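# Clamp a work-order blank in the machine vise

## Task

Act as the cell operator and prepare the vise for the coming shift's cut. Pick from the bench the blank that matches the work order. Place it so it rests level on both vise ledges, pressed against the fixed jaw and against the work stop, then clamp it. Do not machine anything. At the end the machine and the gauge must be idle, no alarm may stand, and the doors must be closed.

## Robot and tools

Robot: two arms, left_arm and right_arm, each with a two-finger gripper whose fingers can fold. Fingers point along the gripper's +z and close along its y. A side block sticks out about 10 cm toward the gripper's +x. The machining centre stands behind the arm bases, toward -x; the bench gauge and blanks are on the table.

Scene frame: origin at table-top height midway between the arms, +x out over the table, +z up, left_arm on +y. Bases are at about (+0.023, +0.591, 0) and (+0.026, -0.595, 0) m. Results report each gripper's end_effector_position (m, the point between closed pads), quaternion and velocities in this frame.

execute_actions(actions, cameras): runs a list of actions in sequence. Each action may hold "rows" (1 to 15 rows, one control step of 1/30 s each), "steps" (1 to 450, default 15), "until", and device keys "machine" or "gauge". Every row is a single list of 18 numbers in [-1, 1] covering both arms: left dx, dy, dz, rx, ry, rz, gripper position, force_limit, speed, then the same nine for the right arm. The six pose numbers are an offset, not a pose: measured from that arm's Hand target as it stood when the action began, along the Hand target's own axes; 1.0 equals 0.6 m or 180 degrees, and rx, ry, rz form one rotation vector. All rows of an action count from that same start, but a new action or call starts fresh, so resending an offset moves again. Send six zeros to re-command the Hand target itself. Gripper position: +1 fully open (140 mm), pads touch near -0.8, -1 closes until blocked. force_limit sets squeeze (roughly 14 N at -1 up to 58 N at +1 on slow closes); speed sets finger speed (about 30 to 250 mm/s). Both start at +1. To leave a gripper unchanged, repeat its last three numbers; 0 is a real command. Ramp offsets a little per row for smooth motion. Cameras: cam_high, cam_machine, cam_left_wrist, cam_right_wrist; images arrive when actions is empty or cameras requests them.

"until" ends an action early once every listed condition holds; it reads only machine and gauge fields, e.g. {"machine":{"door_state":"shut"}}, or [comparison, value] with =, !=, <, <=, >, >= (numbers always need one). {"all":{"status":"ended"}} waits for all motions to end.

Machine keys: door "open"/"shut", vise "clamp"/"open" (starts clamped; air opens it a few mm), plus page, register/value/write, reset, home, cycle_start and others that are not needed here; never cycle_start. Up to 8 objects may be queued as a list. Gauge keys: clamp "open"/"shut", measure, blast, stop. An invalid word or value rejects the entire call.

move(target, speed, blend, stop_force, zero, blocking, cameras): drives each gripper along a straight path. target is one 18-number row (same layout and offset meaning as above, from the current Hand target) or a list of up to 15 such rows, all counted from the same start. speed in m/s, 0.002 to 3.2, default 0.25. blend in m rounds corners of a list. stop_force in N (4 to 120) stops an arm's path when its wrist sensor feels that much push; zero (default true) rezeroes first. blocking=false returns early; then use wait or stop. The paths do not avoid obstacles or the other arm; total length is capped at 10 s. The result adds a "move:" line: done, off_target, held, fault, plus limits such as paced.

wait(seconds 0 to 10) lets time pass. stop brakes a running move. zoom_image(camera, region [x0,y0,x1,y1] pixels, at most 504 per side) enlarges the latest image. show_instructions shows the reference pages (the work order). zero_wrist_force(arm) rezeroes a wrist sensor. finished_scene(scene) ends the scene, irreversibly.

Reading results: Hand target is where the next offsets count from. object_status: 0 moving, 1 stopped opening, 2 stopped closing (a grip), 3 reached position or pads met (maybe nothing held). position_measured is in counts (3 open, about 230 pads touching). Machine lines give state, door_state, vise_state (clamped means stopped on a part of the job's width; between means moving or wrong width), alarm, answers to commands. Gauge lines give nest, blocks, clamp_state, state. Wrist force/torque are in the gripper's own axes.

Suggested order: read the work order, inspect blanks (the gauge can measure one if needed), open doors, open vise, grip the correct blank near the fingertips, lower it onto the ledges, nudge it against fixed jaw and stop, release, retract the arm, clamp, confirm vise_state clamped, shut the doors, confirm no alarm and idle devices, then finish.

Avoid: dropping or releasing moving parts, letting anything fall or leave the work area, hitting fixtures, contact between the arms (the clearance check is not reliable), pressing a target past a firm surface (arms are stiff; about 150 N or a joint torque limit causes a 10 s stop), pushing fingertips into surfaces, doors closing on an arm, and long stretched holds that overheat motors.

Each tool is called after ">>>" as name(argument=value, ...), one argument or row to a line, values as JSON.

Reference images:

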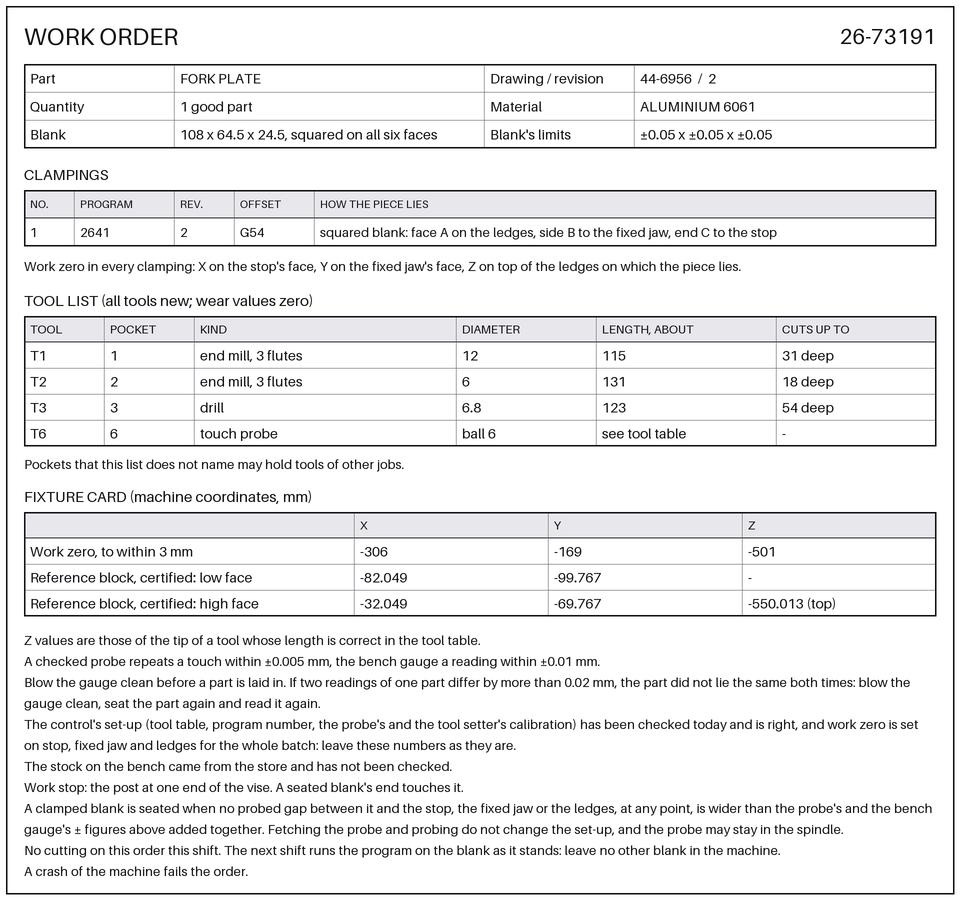

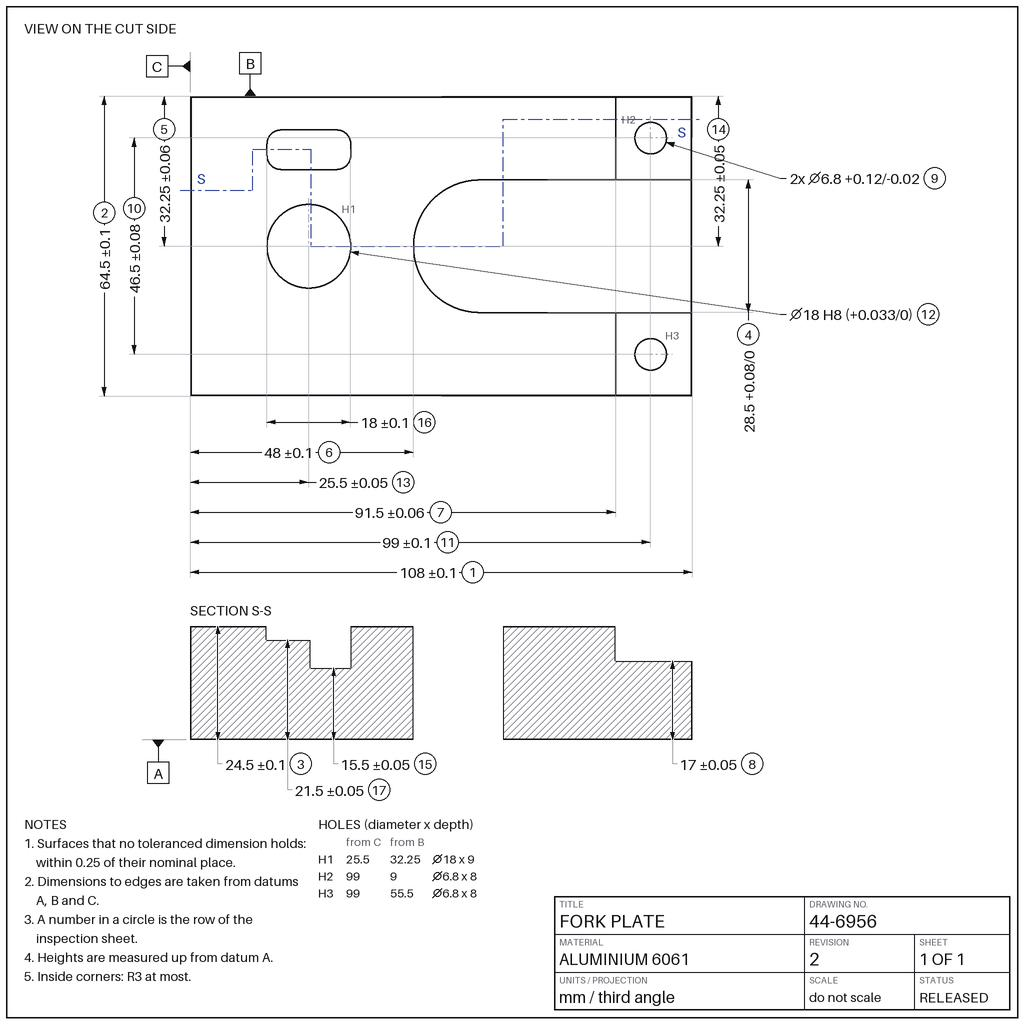

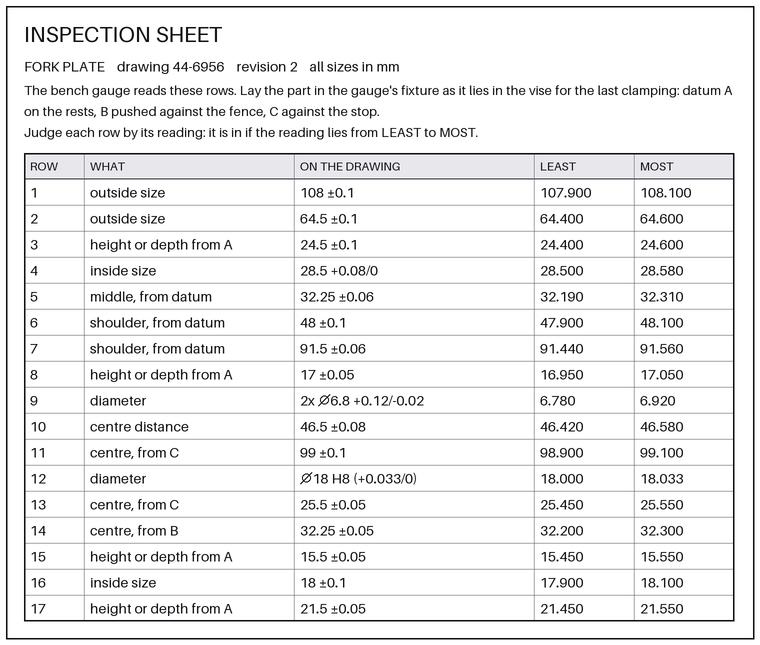

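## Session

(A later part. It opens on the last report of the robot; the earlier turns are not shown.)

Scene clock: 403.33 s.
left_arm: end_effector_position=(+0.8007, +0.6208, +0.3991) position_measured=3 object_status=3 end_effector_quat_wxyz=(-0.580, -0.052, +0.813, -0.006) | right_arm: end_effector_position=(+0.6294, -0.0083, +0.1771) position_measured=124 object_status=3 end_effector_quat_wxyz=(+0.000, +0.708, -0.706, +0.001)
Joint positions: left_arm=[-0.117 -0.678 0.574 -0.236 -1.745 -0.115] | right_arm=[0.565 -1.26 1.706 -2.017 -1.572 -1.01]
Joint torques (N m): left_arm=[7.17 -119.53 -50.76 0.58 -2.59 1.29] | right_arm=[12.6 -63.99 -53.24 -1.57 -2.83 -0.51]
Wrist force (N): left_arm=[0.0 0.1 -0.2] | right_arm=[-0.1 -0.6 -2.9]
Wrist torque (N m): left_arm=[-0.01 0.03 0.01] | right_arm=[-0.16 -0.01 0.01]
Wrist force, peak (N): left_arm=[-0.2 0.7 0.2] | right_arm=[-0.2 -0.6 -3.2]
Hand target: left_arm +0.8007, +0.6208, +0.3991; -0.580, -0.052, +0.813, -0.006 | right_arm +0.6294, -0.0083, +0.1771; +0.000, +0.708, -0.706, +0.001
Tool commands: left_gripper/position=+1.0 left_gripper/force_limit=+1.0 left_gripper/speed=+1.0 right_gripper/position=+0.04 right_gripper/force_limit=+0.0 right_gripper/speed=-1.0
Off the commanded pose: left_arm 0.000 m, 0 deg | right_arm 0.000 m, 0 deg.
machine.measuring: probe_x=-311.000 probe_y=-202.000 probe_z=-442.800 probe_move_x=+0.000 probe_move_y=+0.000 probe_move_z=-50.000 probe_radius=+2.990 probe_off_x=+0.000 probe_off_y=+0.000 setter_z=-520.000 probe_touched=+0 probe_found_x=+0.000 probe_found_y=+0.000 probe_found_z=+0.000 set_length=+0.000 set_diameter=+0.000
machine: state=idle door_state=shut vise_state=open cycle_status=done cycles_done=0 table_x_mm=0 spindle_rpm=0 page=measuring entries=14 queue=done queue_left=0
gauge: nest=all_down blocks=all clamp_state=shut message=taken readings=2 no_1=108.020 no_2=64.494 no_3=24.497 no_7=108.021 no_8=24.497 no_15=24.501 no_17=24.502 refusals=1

>>> execute_actions(
  actions=[
    {"gauge":{"clamp":"open"},"machine":[{"air_blast":true},{"door":"open"}],"steps":90,"until":{"gauge":{"clamp_state":"open"}}},
  ],
)

>>> move(
  target=[
    [0,0,0,0,0,0,1,1,1,0.0158,0.0047,0,0,0,0,0.10,0,0],
    [0,0,0,0,0,0,1,1,1,0.0158,0.0047,0.1357,0,0,0,0.10,0,0],
    [0,0,0,0,0,0,1,1,1,0.0158,0.0047,0.1357,0,0,0,-1,0,-1],
  ],
  speed=0.15,
  cameras=["all"],
)

Scene clock: 447.80 s.
left_arm: end_effector_position=(+0.8007, +0.6208, +0.3991) position_measured=3 object_status=3 end_effector_quat_wxyz=(-0.580, -0.052, +0.813, -0.006) | right_arm: end_effector_position=(+0.6294, -0.0083, +0.1771) position_measured=124 object_status=3 end_effector_quat_wxyz=(+0.000, +0.708, -0.706, +0.001)
Joint positions: left_arm=[-0.117 -0.678 0.574 -0.236 -1.745 -0.115] | right_arm=[0.565 -1.26 1.706 -2.017 -1.572 -1.01]
Joint torques (N m): left_arm=[5.24 -119.95 -49.17 0.59 -2.16 1.47] | right_arm=[10.06 -66.93 -52.77 -1.89 -2.65 -0.43]
Wrist force (N): left_arm=[0.0 0.0 -0.1] | right_arm=[-0.1 -0.4 -2.6]
Wrist torque (N m): left_arm=[-0.03 0.03 0.01] | right_arm=[-0.13 0.00 0.02]
Wrist force, peak (N): left_arm=[0.2 0.5 0.5] | right_arm=[-0.1 -0.9 -3.2]
Hand target: left_arm +0.8007, +0.6208, +0.3991; -0.580, -0.052, +0.813, -0.006 | right_arm +0.6294, -0.0083, +0.1771; +0.000, +0.708, -0.706, +0.001
Tool commands: left_gripper/position=+1.0 left_gripper/force_limit=+1.0 left_gripper/speed=+1.0 right_gripper/position=+0.04 right_gripper/force_limit=+0.0 right_gripper/speed=-1.0
Off the commanded pose: left_arm 0.000 m, 0 deg | right_arm 0.000 m, 0 deg.
machine.measuring: probe_x=-311.000 probe_y=-202.000 probe_z=-442.800 probe_move_x=+0.000 probe_move_y=+0.000 probe_move_z=-50.000 probe_radius=+2.990 probe_off_x=+0.000 probe_off_y=+0.000 setter_z=-520.000 probe_touched=+0 probe_found_x=+0.000 probe_found_y=+0.000 probe_found_z=+0.000 set_length=+0.000 set_diameter=+0.000
machine: state=idle door_state=between vise_state=open cycle_status=done cycles_done=0 table_x_mm=0 spindle_rpm=0 page=measuring entries=15 queue=running queue_left=0
gauge: nest=all_down blocks=all clamp_state=between message=taken readings=2 no_1=108.020 no_2=64.494 no_3=24.497 no_7=108.021 no_8=24.497 no_15=24.501 no_17=24.502 refusals=1

Scene clock: 450.20 s.
left_arm: end_effector_position=(+0.8007, +0.6208, +0.3991) position_measured=3 object_status=3 end_effector_quat_wxyz=(-0.580, -0.052, +0.813, -0.006) | right_arm: end_effector_position=(+0.6267, -0.0179, +0.0957) position_measured=135 object_status=0 end_effector_quat_wxyz=(+0.000, +0.708, -0.706, +0.001)
Joint positions: left_arm=[-0.117 -0.678 0.574 -0.236 -1.745 -0.115] | right_arm=[0.557 -1.206 1.793 -2.159 -1.572 -1.018]
Joint torques (N m): left_arm=[5.9 -120.33 -48.88 0.5 -2.24 1.35] | right_arm=[-5.61 -90.05 -48.57 -7.58 0.65 -1.83]
Wrist force (N): left_arm=[0.1 0.0 0.4] | right_arm=[2.3 2.1 -11.9]
Wrist torque (N m): left_arm=[-0.02 0.01 0.01] | right_arm=[-0.30 0.10 0.12]
Wrist force, peak (N): left_arm=[-0.1 0.5 0.3] | right_arm=[2.3 2.1 -11.9]
Hand target: left_arm +0.8007, +0.6208, +0.3991; -0.580, -0.052, +0.813, -0.006 | right_arm +0.6267, -0.0179, +0.0956; +0.000, +0.708, -0.706, +0.001
Off the commanded pose: left_arm 0.000 m, 0 deg | right_arm 0.000 m, 0 deg.
machine.measuring: probe_x=-311.000 probe_y=-202.000 probe_z=-442.800 probe_move_x=+0.000 probe_move_y=+0.000 probe_move_z=-50.000 probe_radius=+2.990 probe_off_x=+0.000 probe_off_y=+0.000 setter_z=-520.000 probe_touched=+0 probe_found_x=+0.000 probe_found_y=+0.000 probe_found_z=+0.000 set_length=+0.000 set_diameter=+0.000
machine: state=idle door_state=open vise_state=open cycle_status=done cycles_done=0 table_x_mm=0 spindle_rpm=0 page=measuring entries=15 queue=done queue_left=0
gauge: nest=some_down blocks=free clamp_state=open message=taken readings=2 no_1=108.020 no_2=64.494 no_3=24.497 no_7=108.021 no_8=24.497 no_15=24.501 no_17=24.502 refusals=1
move: done
camera_calibration:
cam_left_wrist: T_world_to_cam=[[-0.0530698, 0.997401, 0.0487302, -0.589852], [0.61553, 0.0710991, -0.7849, -0.225813], [-0.786325, -0.0116596, -0.617703, 1.06871], [0, 0, 0, 1]] pos_world=[0.948045, 0.616835, 0.511649]
cam_right_wrist: T_world_to_cam=[[-0.999768, -0.0181623, -0.0115932, 0.637415], [-0.0210181, 0.940518, 0.339092, -0.00392576], [0.00474495, 0.339257, -0.940682, 0.275567], [0, 0, 0, 1]] pos_world=[0.635877, -0.0782189, 0.267942]

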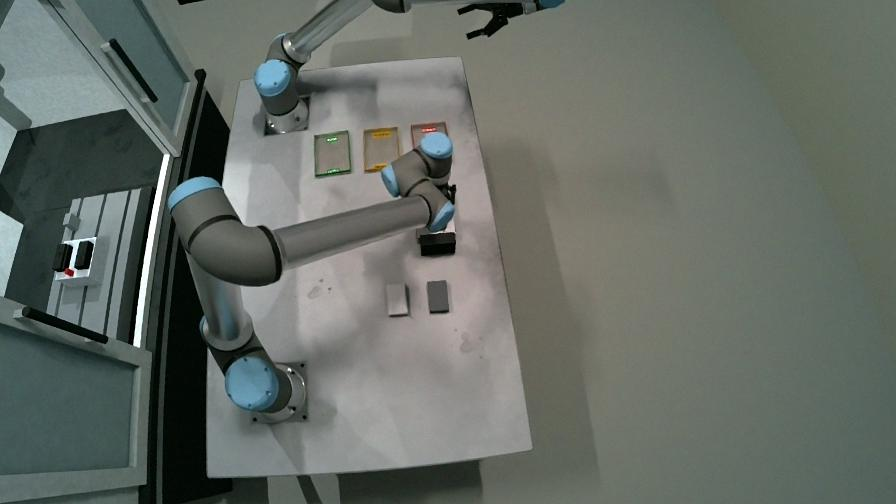

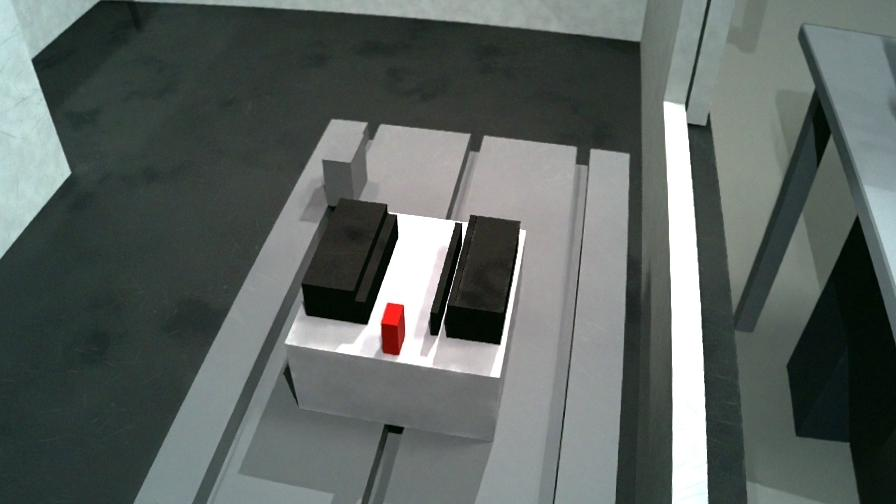

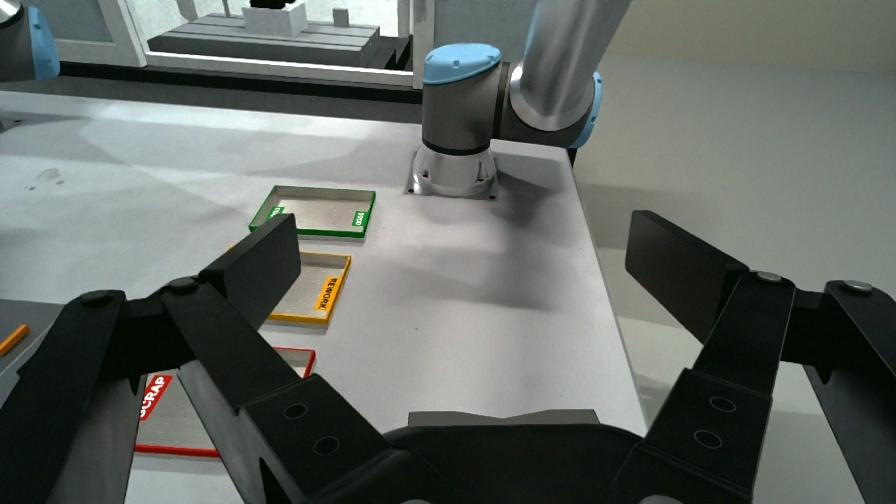

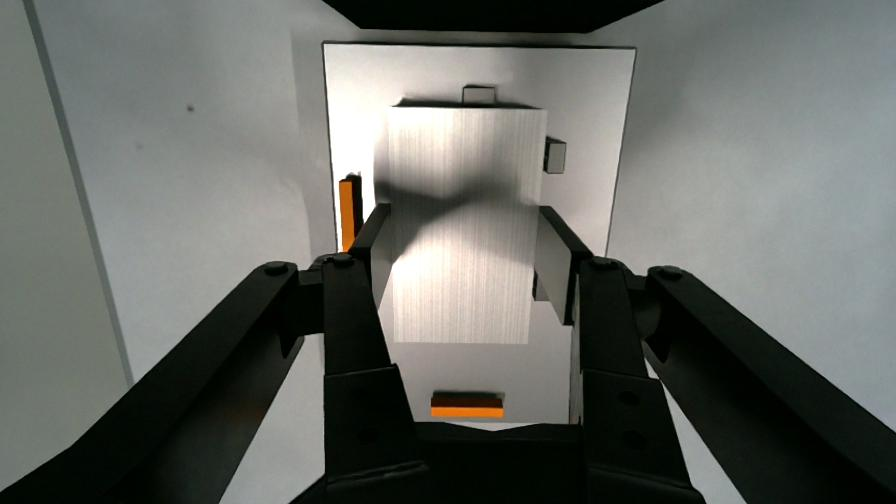

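>>> move(
  target=[
    [0,0,0,0,0,0,0.3,1,1,0,0,0,0,0,0,0.10,0,-1],
    [0.0,0,0,0,0,0,0.3,1,1,0,0,-0.2,0,0,0,0.10,0,-1],
    [0.0692,-0.1837,0.171,0.298,-0.3043,-0.3952,0.3,1,1,0.8035,0.2945,-0.507,0,0,0,0.10,0,-1],
  ],
  speed=[0.1,0.15,0.35],
  blend=[0,0.04,0],
  cameras=["all"],
)

Scene clock: 489.17 s.
left_arm: end_effector_position=(+0.7007, +0.5007, +0.3989) position_measured=91 object_status=3 end_effector_quat_wxyz=(+0.000, +0.707, -0.707, +0.000) | right_arm: end_effector_position=(+0.4507, -0.5000, +0.4002) position_measured=117 object_status=3 end_effector_quat_wxyz=(+0.000, +0.708, -0.706, +0.001)
Joint positions: left_arm=[-0.397 -1.617 1.71 -1.665 -1.571 -1.961] | right_arm=[-0.19 -2.069 2.031 -1.534 -1.572 -1.765]
Joint torques (N m): left_arm=[-0.85 -58.4 -56.23 -5.65 -0.15 -1.04] | right_arm=[-7.87 -3.68 -47.01 -6.94 2.2 -1.45]
Wrist force (N): left_arm=[2.5 -0.9 1.0] | right_arm=[-0.6 -0.8 -2.6]
Wrist torque (N m): left_arm=[0.18 -0.45 -0.39] | right_arm=[-0.14 0.09 -0.17]
Wrist force, peak (N): left_arm=[3.8 0.5 0.8] | right_arm=[2.6 2.2 -12.1]
Hand target: left_arm +0.7008, +0.5007, +0.3990; +0.000, +0.707, -0.707, +0.000 | right_arm +0.4506, -0.5001, +0.4002; +0.000, +0.708, -0.706, +0.001
Off the commanded pose: left_arm 0.000 m, 0 deg | right_arm 0.000 m, 0 deg.
machine.measuring: probe_x=-311.000 probe_y=-202.000 probe_z=-442.800 probe_move_x=+0.000 probe_move_y=+0.000 probe_move_z=-50.000 probe_radius=+2.990 probe_off_x=+0.000 probe_off_y=+0.000 setter_z=-520.000 probe_touched=+0 probe_found_x=+0.000 probe_found_y=+0.000 probe_found_z=+0.000 set_length=+0.000 set_diameter=+0.000
machine: state=idle door_state=open vise_state=open cycle_status=done cycles_done=0 table_x_mm=0 spindle_rpm=0 page=measuring entries=15 queue=done queue_left=0
gauge: nest=some_down blocks=free clamp_state=open message=taken readings=2 no_1=108.020 no_2=64.494 no_3=24.497 no_7=108.021 no_8=24.497 no_15=24.501 no_17=24.502 refusals=1
move: done
camera_calibration:
cam_left_wrist: T_world_to_cam=[[-0.99927, 0.0143706, 0.0353837, 0.685124], [0.0251723, 0.944601, 0.327253, -0.623154], [-0.0287207, 0.327905, -0.944274, 0.418012], [0, 0, 0, 1]] pos_world=[0.712316, 0.441719, 0.574404]
cam_right_wrist: T_world_to_cam=[[-0.999767, -0.0180954, -0.0117816, 0.456274], [-0.0210189, 0.94052, 0.339088, 0.342547], [0.00494494, 0.339257, -0.940681, 0.726304], [0, 0, 0, 1]] pos_world=[0.459776, -0.560319, 0.572442]

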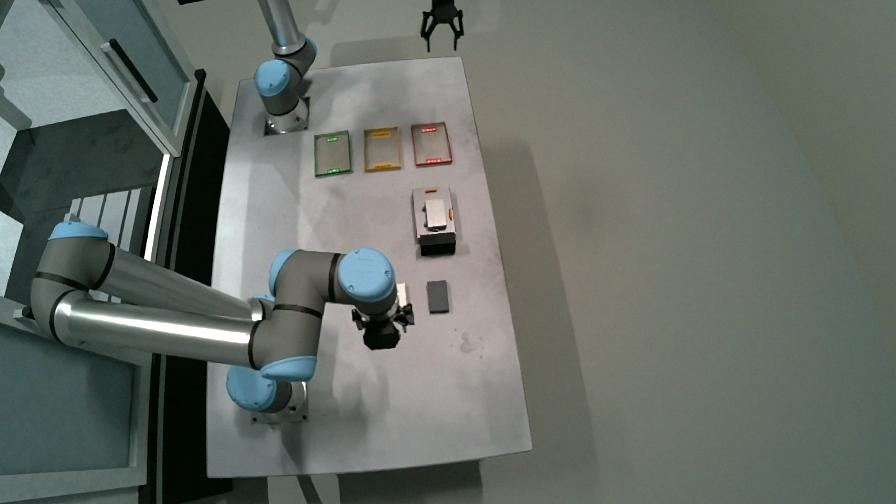

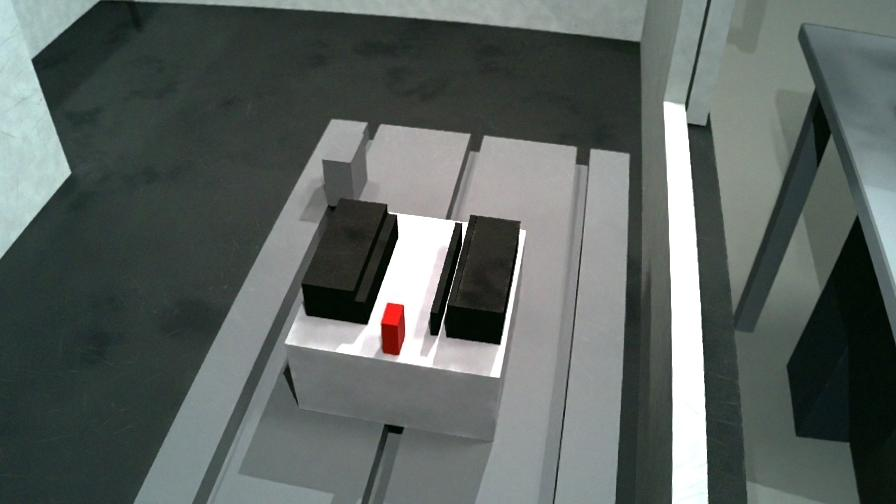

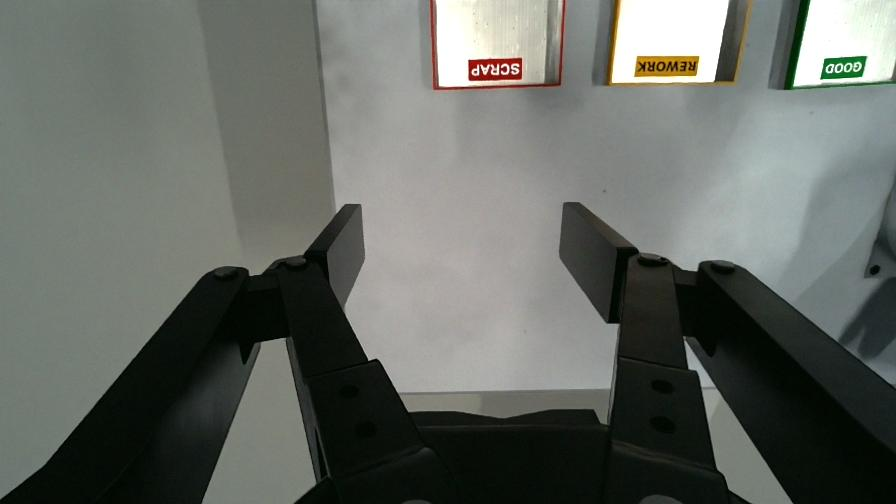

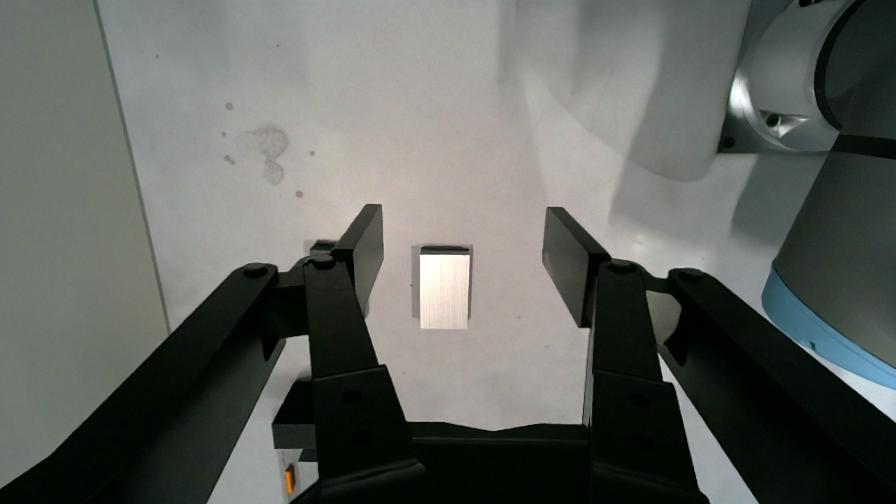

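>>> move(
  target=[0.8645,0.123,0.2983,0,0,0,0.10,0,1,0,0,0,0,0,0,0.10,0,-1],
  speed=0.35,
  cameras=["cam_left_wrist"],
)

Scene clock: 494.67 s.
left_arm: end_effector_position=(+0.6272, -0.0179, +0.2200) position_measured=117 object_status=3 end_effector_quat_wxyz=(+0.000, +0.707, -0.707, +0.000) | right_arm: end_effector_position=(+0.4506, -0.5001, +0.4002) position_measured=117 object_status=3 end_effector_quat_wxyz=(+0.000, +0.708, -0.706, +0.001)
Joint positions: left_arm=[-1.001 -1.263 1.628 -1.936 -1.57 -2.565] | right_arm=[-0.19 -2.069 2.031 -1.534 -1.572 -1.765]
Joint torques (N m): left_arm=[0.78 -71.45 -42.53 -3.86 2.71 -0.75] | right_arm=[-7.37 6.13 -42.4 -8.27 -2.42 -0.91]
Wrist force (N): left_arm=[2.2 -0.7 1.3] | right_arm=[-0.2 -1.0 -2.3]
Wrist torque (N m): left_arm=[0.17 -0.34 -0.44] | right_arm=[-0.17 0.01 -0.14]
Wrist force, peak (N): left_arm=[6.4 0.2 2.7] | right_arm=[-0.5 -1.1 -2.7]
Hand target: left_arm +0.6272, -0.0180, +0.2199; +0.000, +0.707, -0.707, +0.000 | right_arm +0.4506, -0.5001, +0.4002; +0.000, +0.708, -0.706, +0.001
Off the commanded pose: left_arm 0.000 m, 0 deg | right_arm 0.000 m, 0 deg.
machine.measuring: probe_x=-311.000 probe_y=-202.000 probe_z=-442.800 probe_move_x=+0.000 probe_move_y=+0.000 probe_move_z=-50.000 probe_radius=+2.990 probe_off_x=+0.000 probe_off_y=+0.000 setter_z=-520.000 probe_touched=+0 probe_found_x=+0.000 probe_found_y=+0.000 probe_found_z=+0.000 set_length=+0.000 set_diameter=+0.000
machine: state=idle door_state=open vise_state=open cycle_status=done cycles_done=0 table_x_mm=0 spindle_rpm=0 page=measuring entries=15 queue=done queue_left=0
gauge: nest=some_down blocks=free clamp_state=open message=taken readings=2 no_1=108.020 no_2=64.494 no_3=24.497 no_7=108.021 no_8=24.497 no_15=24.501 no_17=24.502 refusals=1
move: done
camera_calibration:
cam_left_wrist: T_world_to_cam=[[-0.999281, 0.0142502, 0.035128, 0.625558], [0.0249749, 0.944603, 0.327262, -0.0727659], [-0.0285185, 0.327904, -0.94428, 0.416895], [0, 0, 0, 1]] pos_world=[0.638815, -0.076881, 0.395505]
Images, in order (width x height): cam_left_wrist 896x504.

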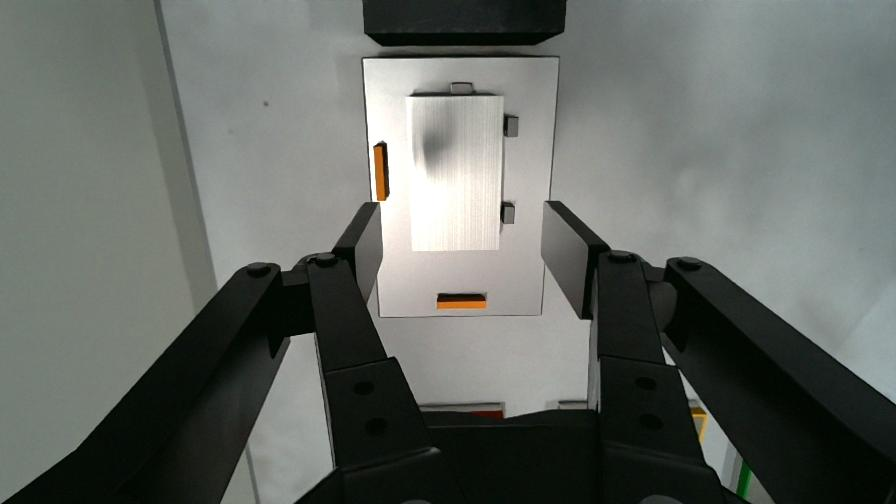

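>>> move(
  target=[0.0025,0.0057,0.1633,0,0,0,-1,-1,1,0,0,0,0,0,0,0.10,0,-1],
  speed=0.2,
)

>>> move(
  target=[0,0,0.04,0,0,0,-1,-1,1,0,0,0,0,0,0,0.10,0,-1],
  speed=0.008,
  stop_force=6,
  cameras=["cam_left_wrist"],
)

Scene clock: 514.80 s.
left_arm: end_effector_position=(+0.6238, -0.0195, +0.1220) position_measured=236 object_status=3 end_effector_quat_wxyz=(+0.000, +0.707, -0.707, +0.000) | right_arm: end_effector_position=(+0.4506, -0.5001, +0.4002) position_measured=117 object_status=3 end_effector_quat_wxyz=(+0.000, +0.708, -0.706, +0.001)
Joint positions: left_arm=[-1.006 -1.195 1.724 -2.1 -1.57 -2.57] | right_arm=[-0.19 -2.069 2.031 -1.534 -1.572 -1.765]
Joint torques (N m): left_arm=[-2.39 -80.76 -49.74 -6.33 -0.82 0.27] | right_arm=[1.4 6.02 -41.97 -7.85 -2.5 0.5]
Wrist force (N): left_arm=[1.7 -0.8 0.3] | right_arm=[-0.2 -1.0 -2.4]
Wrist torque (N m): left_arm=[0.17 -0.28 -0.29] | right_arm=[-0.17 0.01 -0.14]
Wrist force, peak (N): left_arm=[1.6 -0.5 4.1] | right_arm=[-0.6 -1.1 -2.7]
Hand target: left_arm +0.6239, -0.0194, +0.1219; +0.000, +0.707, -0.707, +0.000 | right_arm +0.4506, -0.5001, +0.4002; +0.000, +0.708, -0.706, +0.001
Off the commanded pose: left_arm 0.000 m, 0 deg | right_arm 0.000 m, 0 deg.
machine.measuring: probe_x=-311.000 probe_y=-202.000 probe_z=-442.800 probe_move_x=+0.000 probe_move_y=+0.000 probe_move_z=-50.000 probe_radius=+2.990 probe_off_x=+0.000 probe_off_y=+0.000 setter_z=-520.000 probe_touched=+0 probe_found_x=+0.000 probe_found_y=+0.000 probe_found_z=+0.000 set_length=+0.000 set_diameter=+0.000
machine: state=idle door_state=open vise_state=open cycle_status=done cycles_done=0 table_x_mm=0 spindle_rpm=0 page=measuring entries=15 queue=done queue_left=0
gauge: nest=some_down blocks=free clamp_state=open message=taken readings=2 no_1=108.020 no_2=64.494 no_3=24.497 no_7=108.021 no_8=24.497 no_15=24.501 no_17=24.502 refusals=1
move: done

Scene clock: 517.43 s.
left_arm: end_effector_position=(+0.6239, -0.0194, +0.1106) position_measured=236 object_status=3 end_effector_quat_wxyz=(+0.000, +0.707, -0.707, +0.000) | right_arm: end_effector_position=(+0.4506, -0.5001, +0.4002) position_measured=117 object_status=3 end_effector_quat_wxyz=(+0.000, +0.708, -0.706, +0.001)
Joint positions: left_arm=[-1.006 -1.185 1.733 -2.118 -1.57 -2.569] | right_arm=[-0.19 -2.069 2.031 -1.534 -1.572 -1.765]
Joint torques (N m): left_arm=[20.16 -93.78 -53.66 -2.56 2.26 0.67] | right_arm=[1.94 7.73 -42.79 -7.85 -2.22 0.68]
Wrist force (N): left_arm=[2.6 -1.4 -1.9] | right_arm=[-0.5 -1.0 -2.5]
Wrist torque (N m): left_arm=[0.29 -0.23 -0.30] | right_arm=[-0.18 0.08 -0.14]
Wrist force, peak (N): left_arm=[-3.4 4.5 -17.2] | right_arm=[-0.6 -1.1 -2.6]
Hand target: left_arm +0.6239, -0.0195, +0.1106; +0.000, +0.707, -0.707, +0.000 (not the last commanded pose) | right_arm +0.4506, -0.5001, +0.4002; +0.000, +0.708, -0.706, +0.001
Off the commanded pose: left_arm 0.013 m, 0 deg | right_arm 0.000 m, 0 deg.
machine.measuring: probe_x=-311.000 probe_y=-202.000 probe_z=-442.800 probe_move_x=+0.000 probe_move_y=+0.000 probe_move_z=-50.000 probe_radius=+2.990 probe_off_x=+0.000 probe_off_y=+0.000 setter_z=-520.000 probe_touched=+0 probe_found_x=+0.000 probe_found_y=+0.000 probe_found_z=+0.000 set_length=+0.000 set_diameter=+0.000
machine: state=idle door_state=open vise_state=open cycle_status=done cycles_done=0 table_x_mm=0 spindle_rpm=0 page=measuring entries=15 queue=done queue_left=0
gauge: nest=some_down blocks=free clamp_state=open message=taken readings=2 no_1=108.020 no_2=64.494 no_3=24.497 no_7=108.021 no_8=24.497 no_15=24.501 no_17=24.502 refusals=1
move: contact (left_arm)
camera_calibration:
cam_left_wrist: T_world_to_cam=[[-0.999278, 0.0142129, 0.0352228, 0.625998], [0.0249733, 0.944574, 0.327349, -0.0353603], [-0.0286179, 0.327992, -0.944247, 0.313985], [0, 0, 0, 1]] pos_world=[0.635415, -0.0784813, 0.286005]
Images, in order (width x height): cam_left_wrist 896x504.

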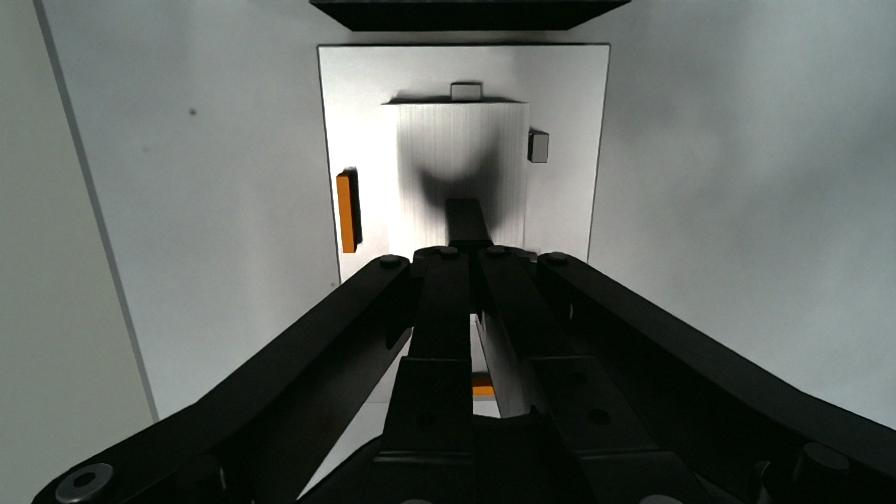

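>>> move(
  target=[
    [0,0,-0.0667,0,0,0,-1,-1,1,0,0,0,0,0,0,0.10,0,-1],
    [0.0025,-0.0052,-0.0667,0,0,0,0.1,0,0,0,0,0,0,0,0,0.10,0,-1],
    [0.0025,-0.0052,0.02,0,0,0,0.1,0,0,0,0,0,0,0,0,0.10,0,-1],
    [0.0025,-0.0052,0.02,0,0,0,-1,0,-1,0,0,0,0,0,0,0.10,0,-1],
  ],
  speed=0.12,
  cameras=["cam_left_wrist"],
)

Scene clock: 532.60 s.
left_arm: end_effector_position=(+0.6270, -0.0210, +0.0986) position_measured=135 object_status=0 end_effector_quat_wxyz=(+0.000, +0.707, -0.707, +0.000) | right_arm: end_effector_position=(+0.4506, -0.5001, +0.4002) position_measured=117 object_status=3 end_effector_quat_wxyz=(+0.000, +0.708, -0.706, +0.001)
Joint positions: left_arm=[-1.004 -1.17 1.735 -2.136 -1.57 -2.567] | right_arm=[-0.19 -2.069 2.031 -1.534 -1.572 -1.765]
Joint torques (N m): left_arm=[9.07 -84.72 -51.48 -7.13 -1.3 0.72] | right_arm=[0.56 6.69 -41.99 -7.71 -1.94 0.45]
Wrist force (N): left_arm=[-4.9 2.8 -11.9] | right_arm=[-0.3 -0.7 -2.2]
Wrist torque (N m): left_arm=[0.07 -0.49 -0.46] | right_arm=[-0.10 0.04 -0.14]
Wrist force, peak (N): left_arm=[-4.7 2.7 -12.3] | right_arm=[-0.3 -0.9 -2.8]
Hand target: left_arm +0.6270, -0.0209, +0.0986; +0.000, +0.707, -0.707, +0.000 | right_arm +0.4506, -0.5001, +0.4002; +0.000, +0.708, -0.706, +0.001
Off the commanded pose: left_arm 0.000 m, 0 deg | right_arm 0.000 m, 0 deg.
machine.measuring: probe_x=-311.000 probe_y=-202.000 probe_z=-442.800 probe_move_x=+0.000 probe_move_y=+0.000 probe_move_z=-50.000 probe_radius=+2.990 probe_off_x=+0.000 probe_off_y=+0.000 setter_z=-520.000 probe_touched=+0 probe_found_x=+0.000 probe_found_y=+0.000 probe_found_z=+0.000 set_length=+0.000 set_diameter=+0.000
machine: state=idle door_state=open vise_state=open cycle_status=done cycles_done=0 table_x_mm=0 spindle_rpm=0 page=measuring entries=15 queue=done queue_left=0
gauge: nest=some_down blocks=free clamp_state=open message=taken readings=2 no_1=108.020 no_2=64.494 no_3=24.497 no_7=108.021 no_8=24.497 no_15=24.501 no_17=24.502 refusals=1
move: done
camera_calibration:
cam_left_wrist: T_world_to_cam=[[-0.999278, 0.0142164, 0.035222, 0.62954], [0.0249736, 0.944604, 0.32726, -0.0300663], [-0.0286184, 0.327903, -0.944278, 0.303236], [0, 0, 0, 1]] pos_world=[0.638515, -0.079981, 0.274005]
Images, in order (width x height): cam_left_wrist 896x504.

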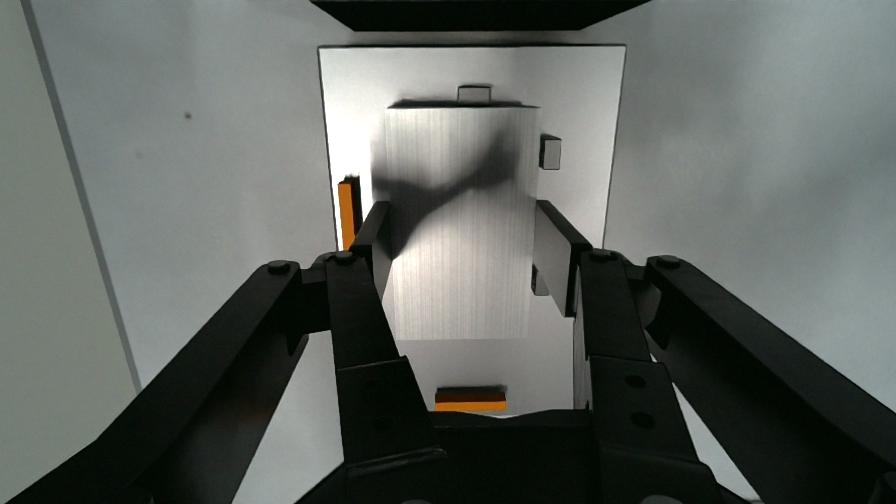

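>>> move(
  target=[
    [0,0,-0.3857,0,0,0,-1,0,-1,0,0,0,0,0,0,0.10,0,-1],
    [0.015,0.9617,-0.3857,0,0,0,-1,0,-1,0,0,0,0,0,0,0.10,0,-1],
  ],
  speed=[0.15,0.25],
  blend=[0.06,0],
  cameras=["all"],
)

Scene clock: 555.60 s.
left_arm: end_effector_position=(+0.0499, -0.0299, +0.3295) position_measured=135 object_status=2 end_effector_quat_wxyz=(+0.000, +0.707, -0.707, +0.000) | right_arm: end_effector_position=(+0.4506, -0.5001, +0.4002) position_measured=117 object_status=3 end_effector_quat_wxyz=(+0.000, +0.708, -0.706, +0.001)
Joint positions: left_arm=[-1.82 -1.706 1.913 -1.778 -1.57 -3.383] | right_arm=[-0.19 -2.069 2.031 -1.534 -1.572 -1.765]
Joint torques (N m): left_arm=[-17.3 -35.39 -63.91 -5.73 3.7 -1] | right_arm=[1.32 5.69 -42.87 -7.89 -1.4 0.6]
Wrist force (N): left_arm=[2.3 -1.0 5.1] | right_arm=[-0.3 -1.0 -2.3]
Wrist torque (N m): left_arm=[0.10 -0.39 -0.37] | right_arm=[-0.19 0.04 -0.14]
Wrist force, peak (N): left_arm=[-5.2 3.1 -12.6] | right_arm=[-0.5 -1.0 -2.7]
Hand target: left_arm +0.0498, -0.0300, +0.3295; +0.000, +0.707, -0.707, +0.000 | right_arm +0.4506, -0.5001, +0.4002; +0.000, +0.708, -0.706, +0.001
Off the commanded pose: left_arm 0.000 m, 0 deg | right_arm 0.000 m, 0 deg.
machine.measuring: probe_x=-311.000 probe_y=-202.000 probe_z=-442.800 probe_move_x=+0.000 probe_move_y=+0.000 probe_move_z=-50.000 probe_radius=+2.990 probe_off_x=+0.000 probe_off_y=+0.000 setter_z=-520.000 probe_touched=+0 probe_found_x=+0.000 probe_found_y=+0.000 probe_found_z=+0.000 set_length=+0.000 set_diameter=+0.000
machine: state=idle door_state=open vise_state=open cycle_status=done cycles_done=0 table_x_mm=0 spindle_rpm=0 page=measuring entries=15 queue=done queue_left=0
gauge: nest=all_up blocks=free clamp_state=open message=taken readings=2 no_1=108.020 no_2=64.494 no_3=24.497 no_7=108.021 no_8=24.497 no_15=24.501 no_17=24.502 refusals=1
move: done
camera_calibration:
cam_left_wrist: T_world_to_cam=[[-0.999278, 0.0142129, 0.0352228, 0.044951], [0.0249733, 0.944574, 0.327349, -0.0827668], [-0.0286179, 0.327992, -0.944247, 0.5077], [0, 0, 0, 1]] pos_world=[0.0615149, -0.0889813, 0.504905]
cam_right_wrist: T_world_to_cam=[[-0.999768, -0.0181623, -0.0115932, 0.456228], [-0.0210181, 0.940518, 0.339092, 0.342639], [0.00474495, 0.339257, -0.940682, 0.72643], [0, 0, 0, 1]] pos_world=[0.459877, -0.560419, 0.572442]

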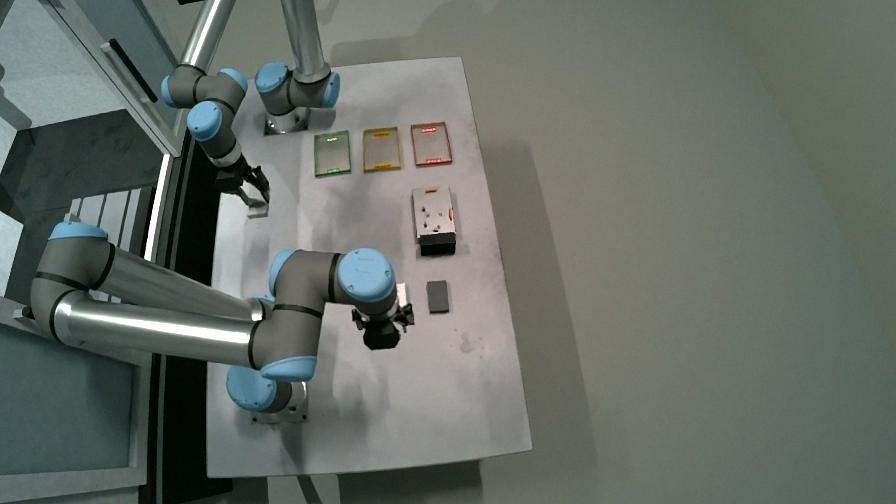

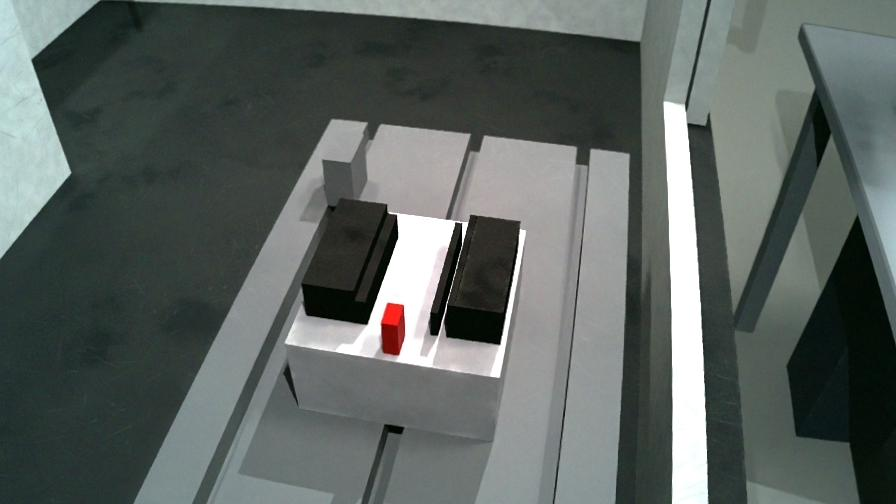

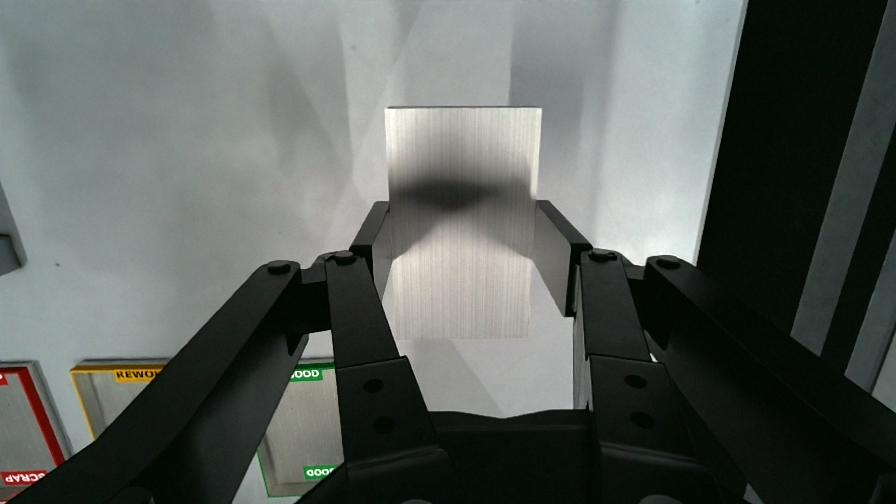

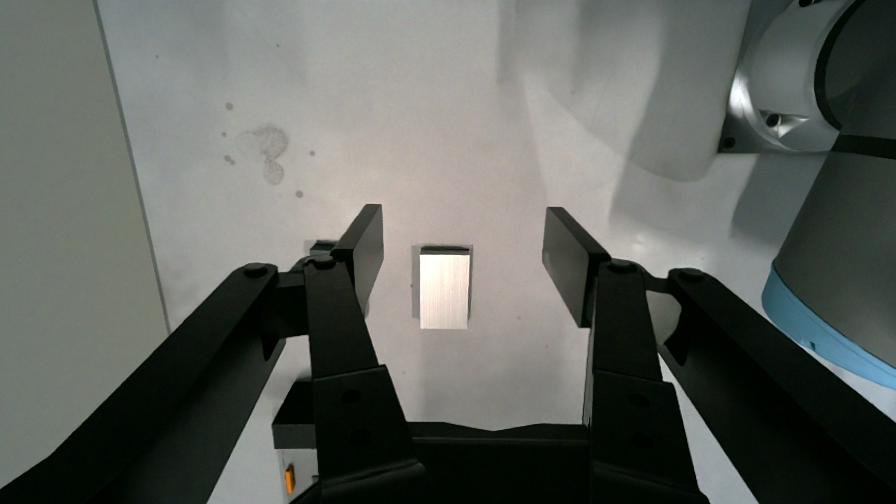

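>>> move(
  target=[0.0333,0.983,0,0,0,0,-1,0,-1,0,0,0,0,0,0,0.10,0,-1],
  speed=0.25,
  cameras=["all"],
)

Scene clock: 562.53 s.
left_arm: end_effector_position=(-0.5400, -0.0500, +0.3290) position_measured=135 object_status=2 end_effector_quat_wxyz=(+0.000, +0.707, -0.707, +0.000) | right_arm: end_effector_position=(+0.4506, -0.5001, +0.4002) position_measured=117 object_status=3 end_effector_quat_wxyz=(+0.000, +0.708, -0.706, +0.001)
Joint positions: left_arm=[-2.505 -1.317 1.501 -1.753 -1.57 -4.068] | right_arm=[-0.19 -2.069 2.031 -1.534 -1.572 -1.765]
Joint torques (N m): left_arm=[8.43 -72.27 -55.32 -7.37 1.89 -0.3] | right_arm=[1.47 7.29 -41.99 -7.79 -1.3 0.57]
Wrist force (N): left_arm=[2.3 -1.3 5.4] | right_arm=[-0.5 -0.8 -2.5]
Wrist torque (N m): left_arm=[0.01 -0.41 -0.33] | right_arm=[-0.13 0.08 -0.15]
Wrist force, peak (N): left_arm=[2.5 -6.2 5.0] | right_arm=[-0.4 -1.2 -2.7]
Hand target: left_arm -0.5400, -0.0501, +0.3290; +0.000, +0.707, -0.707, +0.000 | right_arm +0.4506, -0.5001, +0.4002; +0.000, +0.708, -0.706, +0.001
Off the commanded pose: left_arm 0.000 m, 0 deg | right_arm 0.000 m, 0 deg.
machine.measuring: probe_x=-311.000 probe_y=-202.000 probe_z=-442.800 probe_move_x=+0.000 probe_move_y=+0.000 probe_move_z=-50.000 probe_radius=+2.990 probe_off_x=+0.000 probe_off_y=+0.000 setter_z=-520.000 probe_touched=+0 probe_found_x=+0.000 probe_found_y=+0.000 probe_found_z=+0.000 set_length=+0.000 set_diameter=+0.000
machine: state=idle door_state=open vise_state=open cycle_status=done cycles_done=0 table_x_mm=0 spindle_rpm=0 page=measuring entries=15 queue=done queue_left=0
gauge: nest=all_up blocks=free clamp_state=open message=taken readings=2 no_1=108.020 no_2=64.494 no_3=24.497 no_7=108.021 no_8=24.497 no_15=24.501 no_17=24.502 refusals=1
move: done
camera_calibration:
cam_left_wrist: T_world_to_cam=[[-0.999279, 0.0143408, 0.0351627, -0.544177], [0.0250745, 0.944571, 0.327349, -0.0489266], [-0.0285192, 0.327994, -0.944249, 0.49696], [0, 0, 0, 1]] pos_world=[-0.528385, -0.108982, 0.504405]
cam_right_wrist: T_world_to_cam=[[-0.999768, -0.0181623, -0.0115932, 0.456228], [-0.0210181, 0.940518, 0.339092, 0.342639], [0.00474495, 0.339257, -0.940682, 0.72643], [0, 0, 0, 1]] pos_world=[0.459877, -0.560419, 0.572442]

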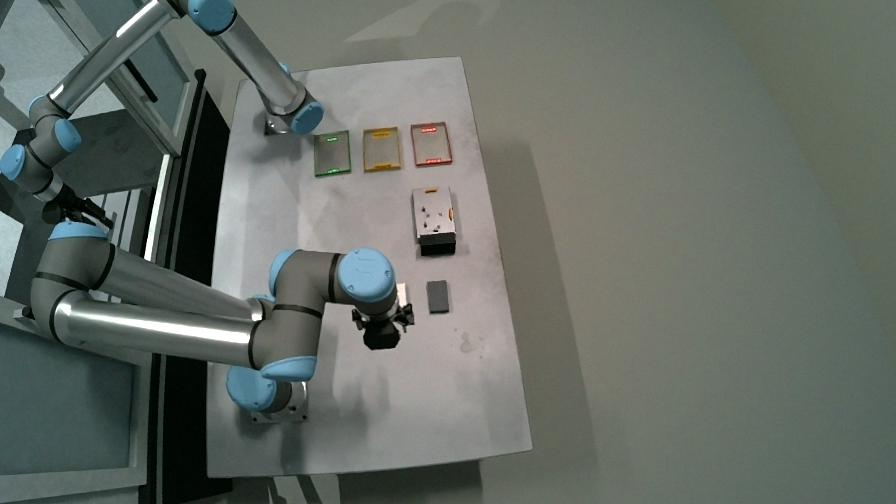

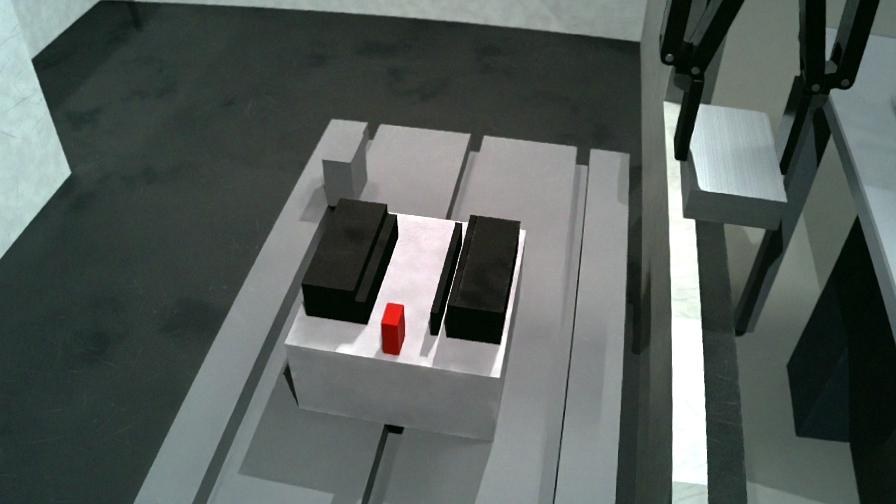

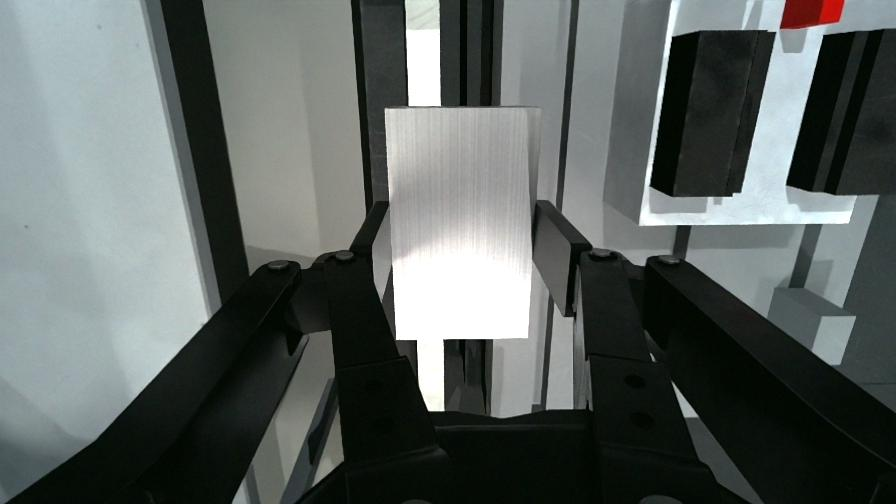

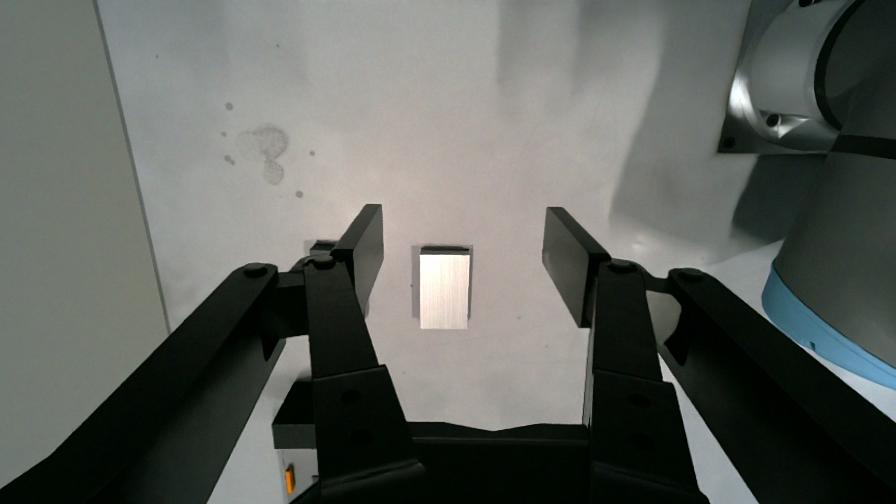

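>>> zoom_image(
  camera="cam_left_wrist",
  region=[596, 0, 896, 240],
)

Scaled by 1.680 from the camera's 896x504 image, which has a finer 1280x720 frame.

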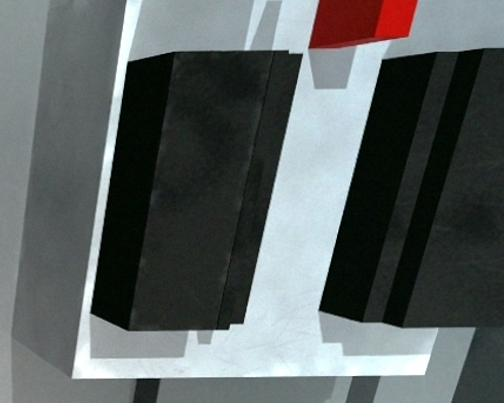

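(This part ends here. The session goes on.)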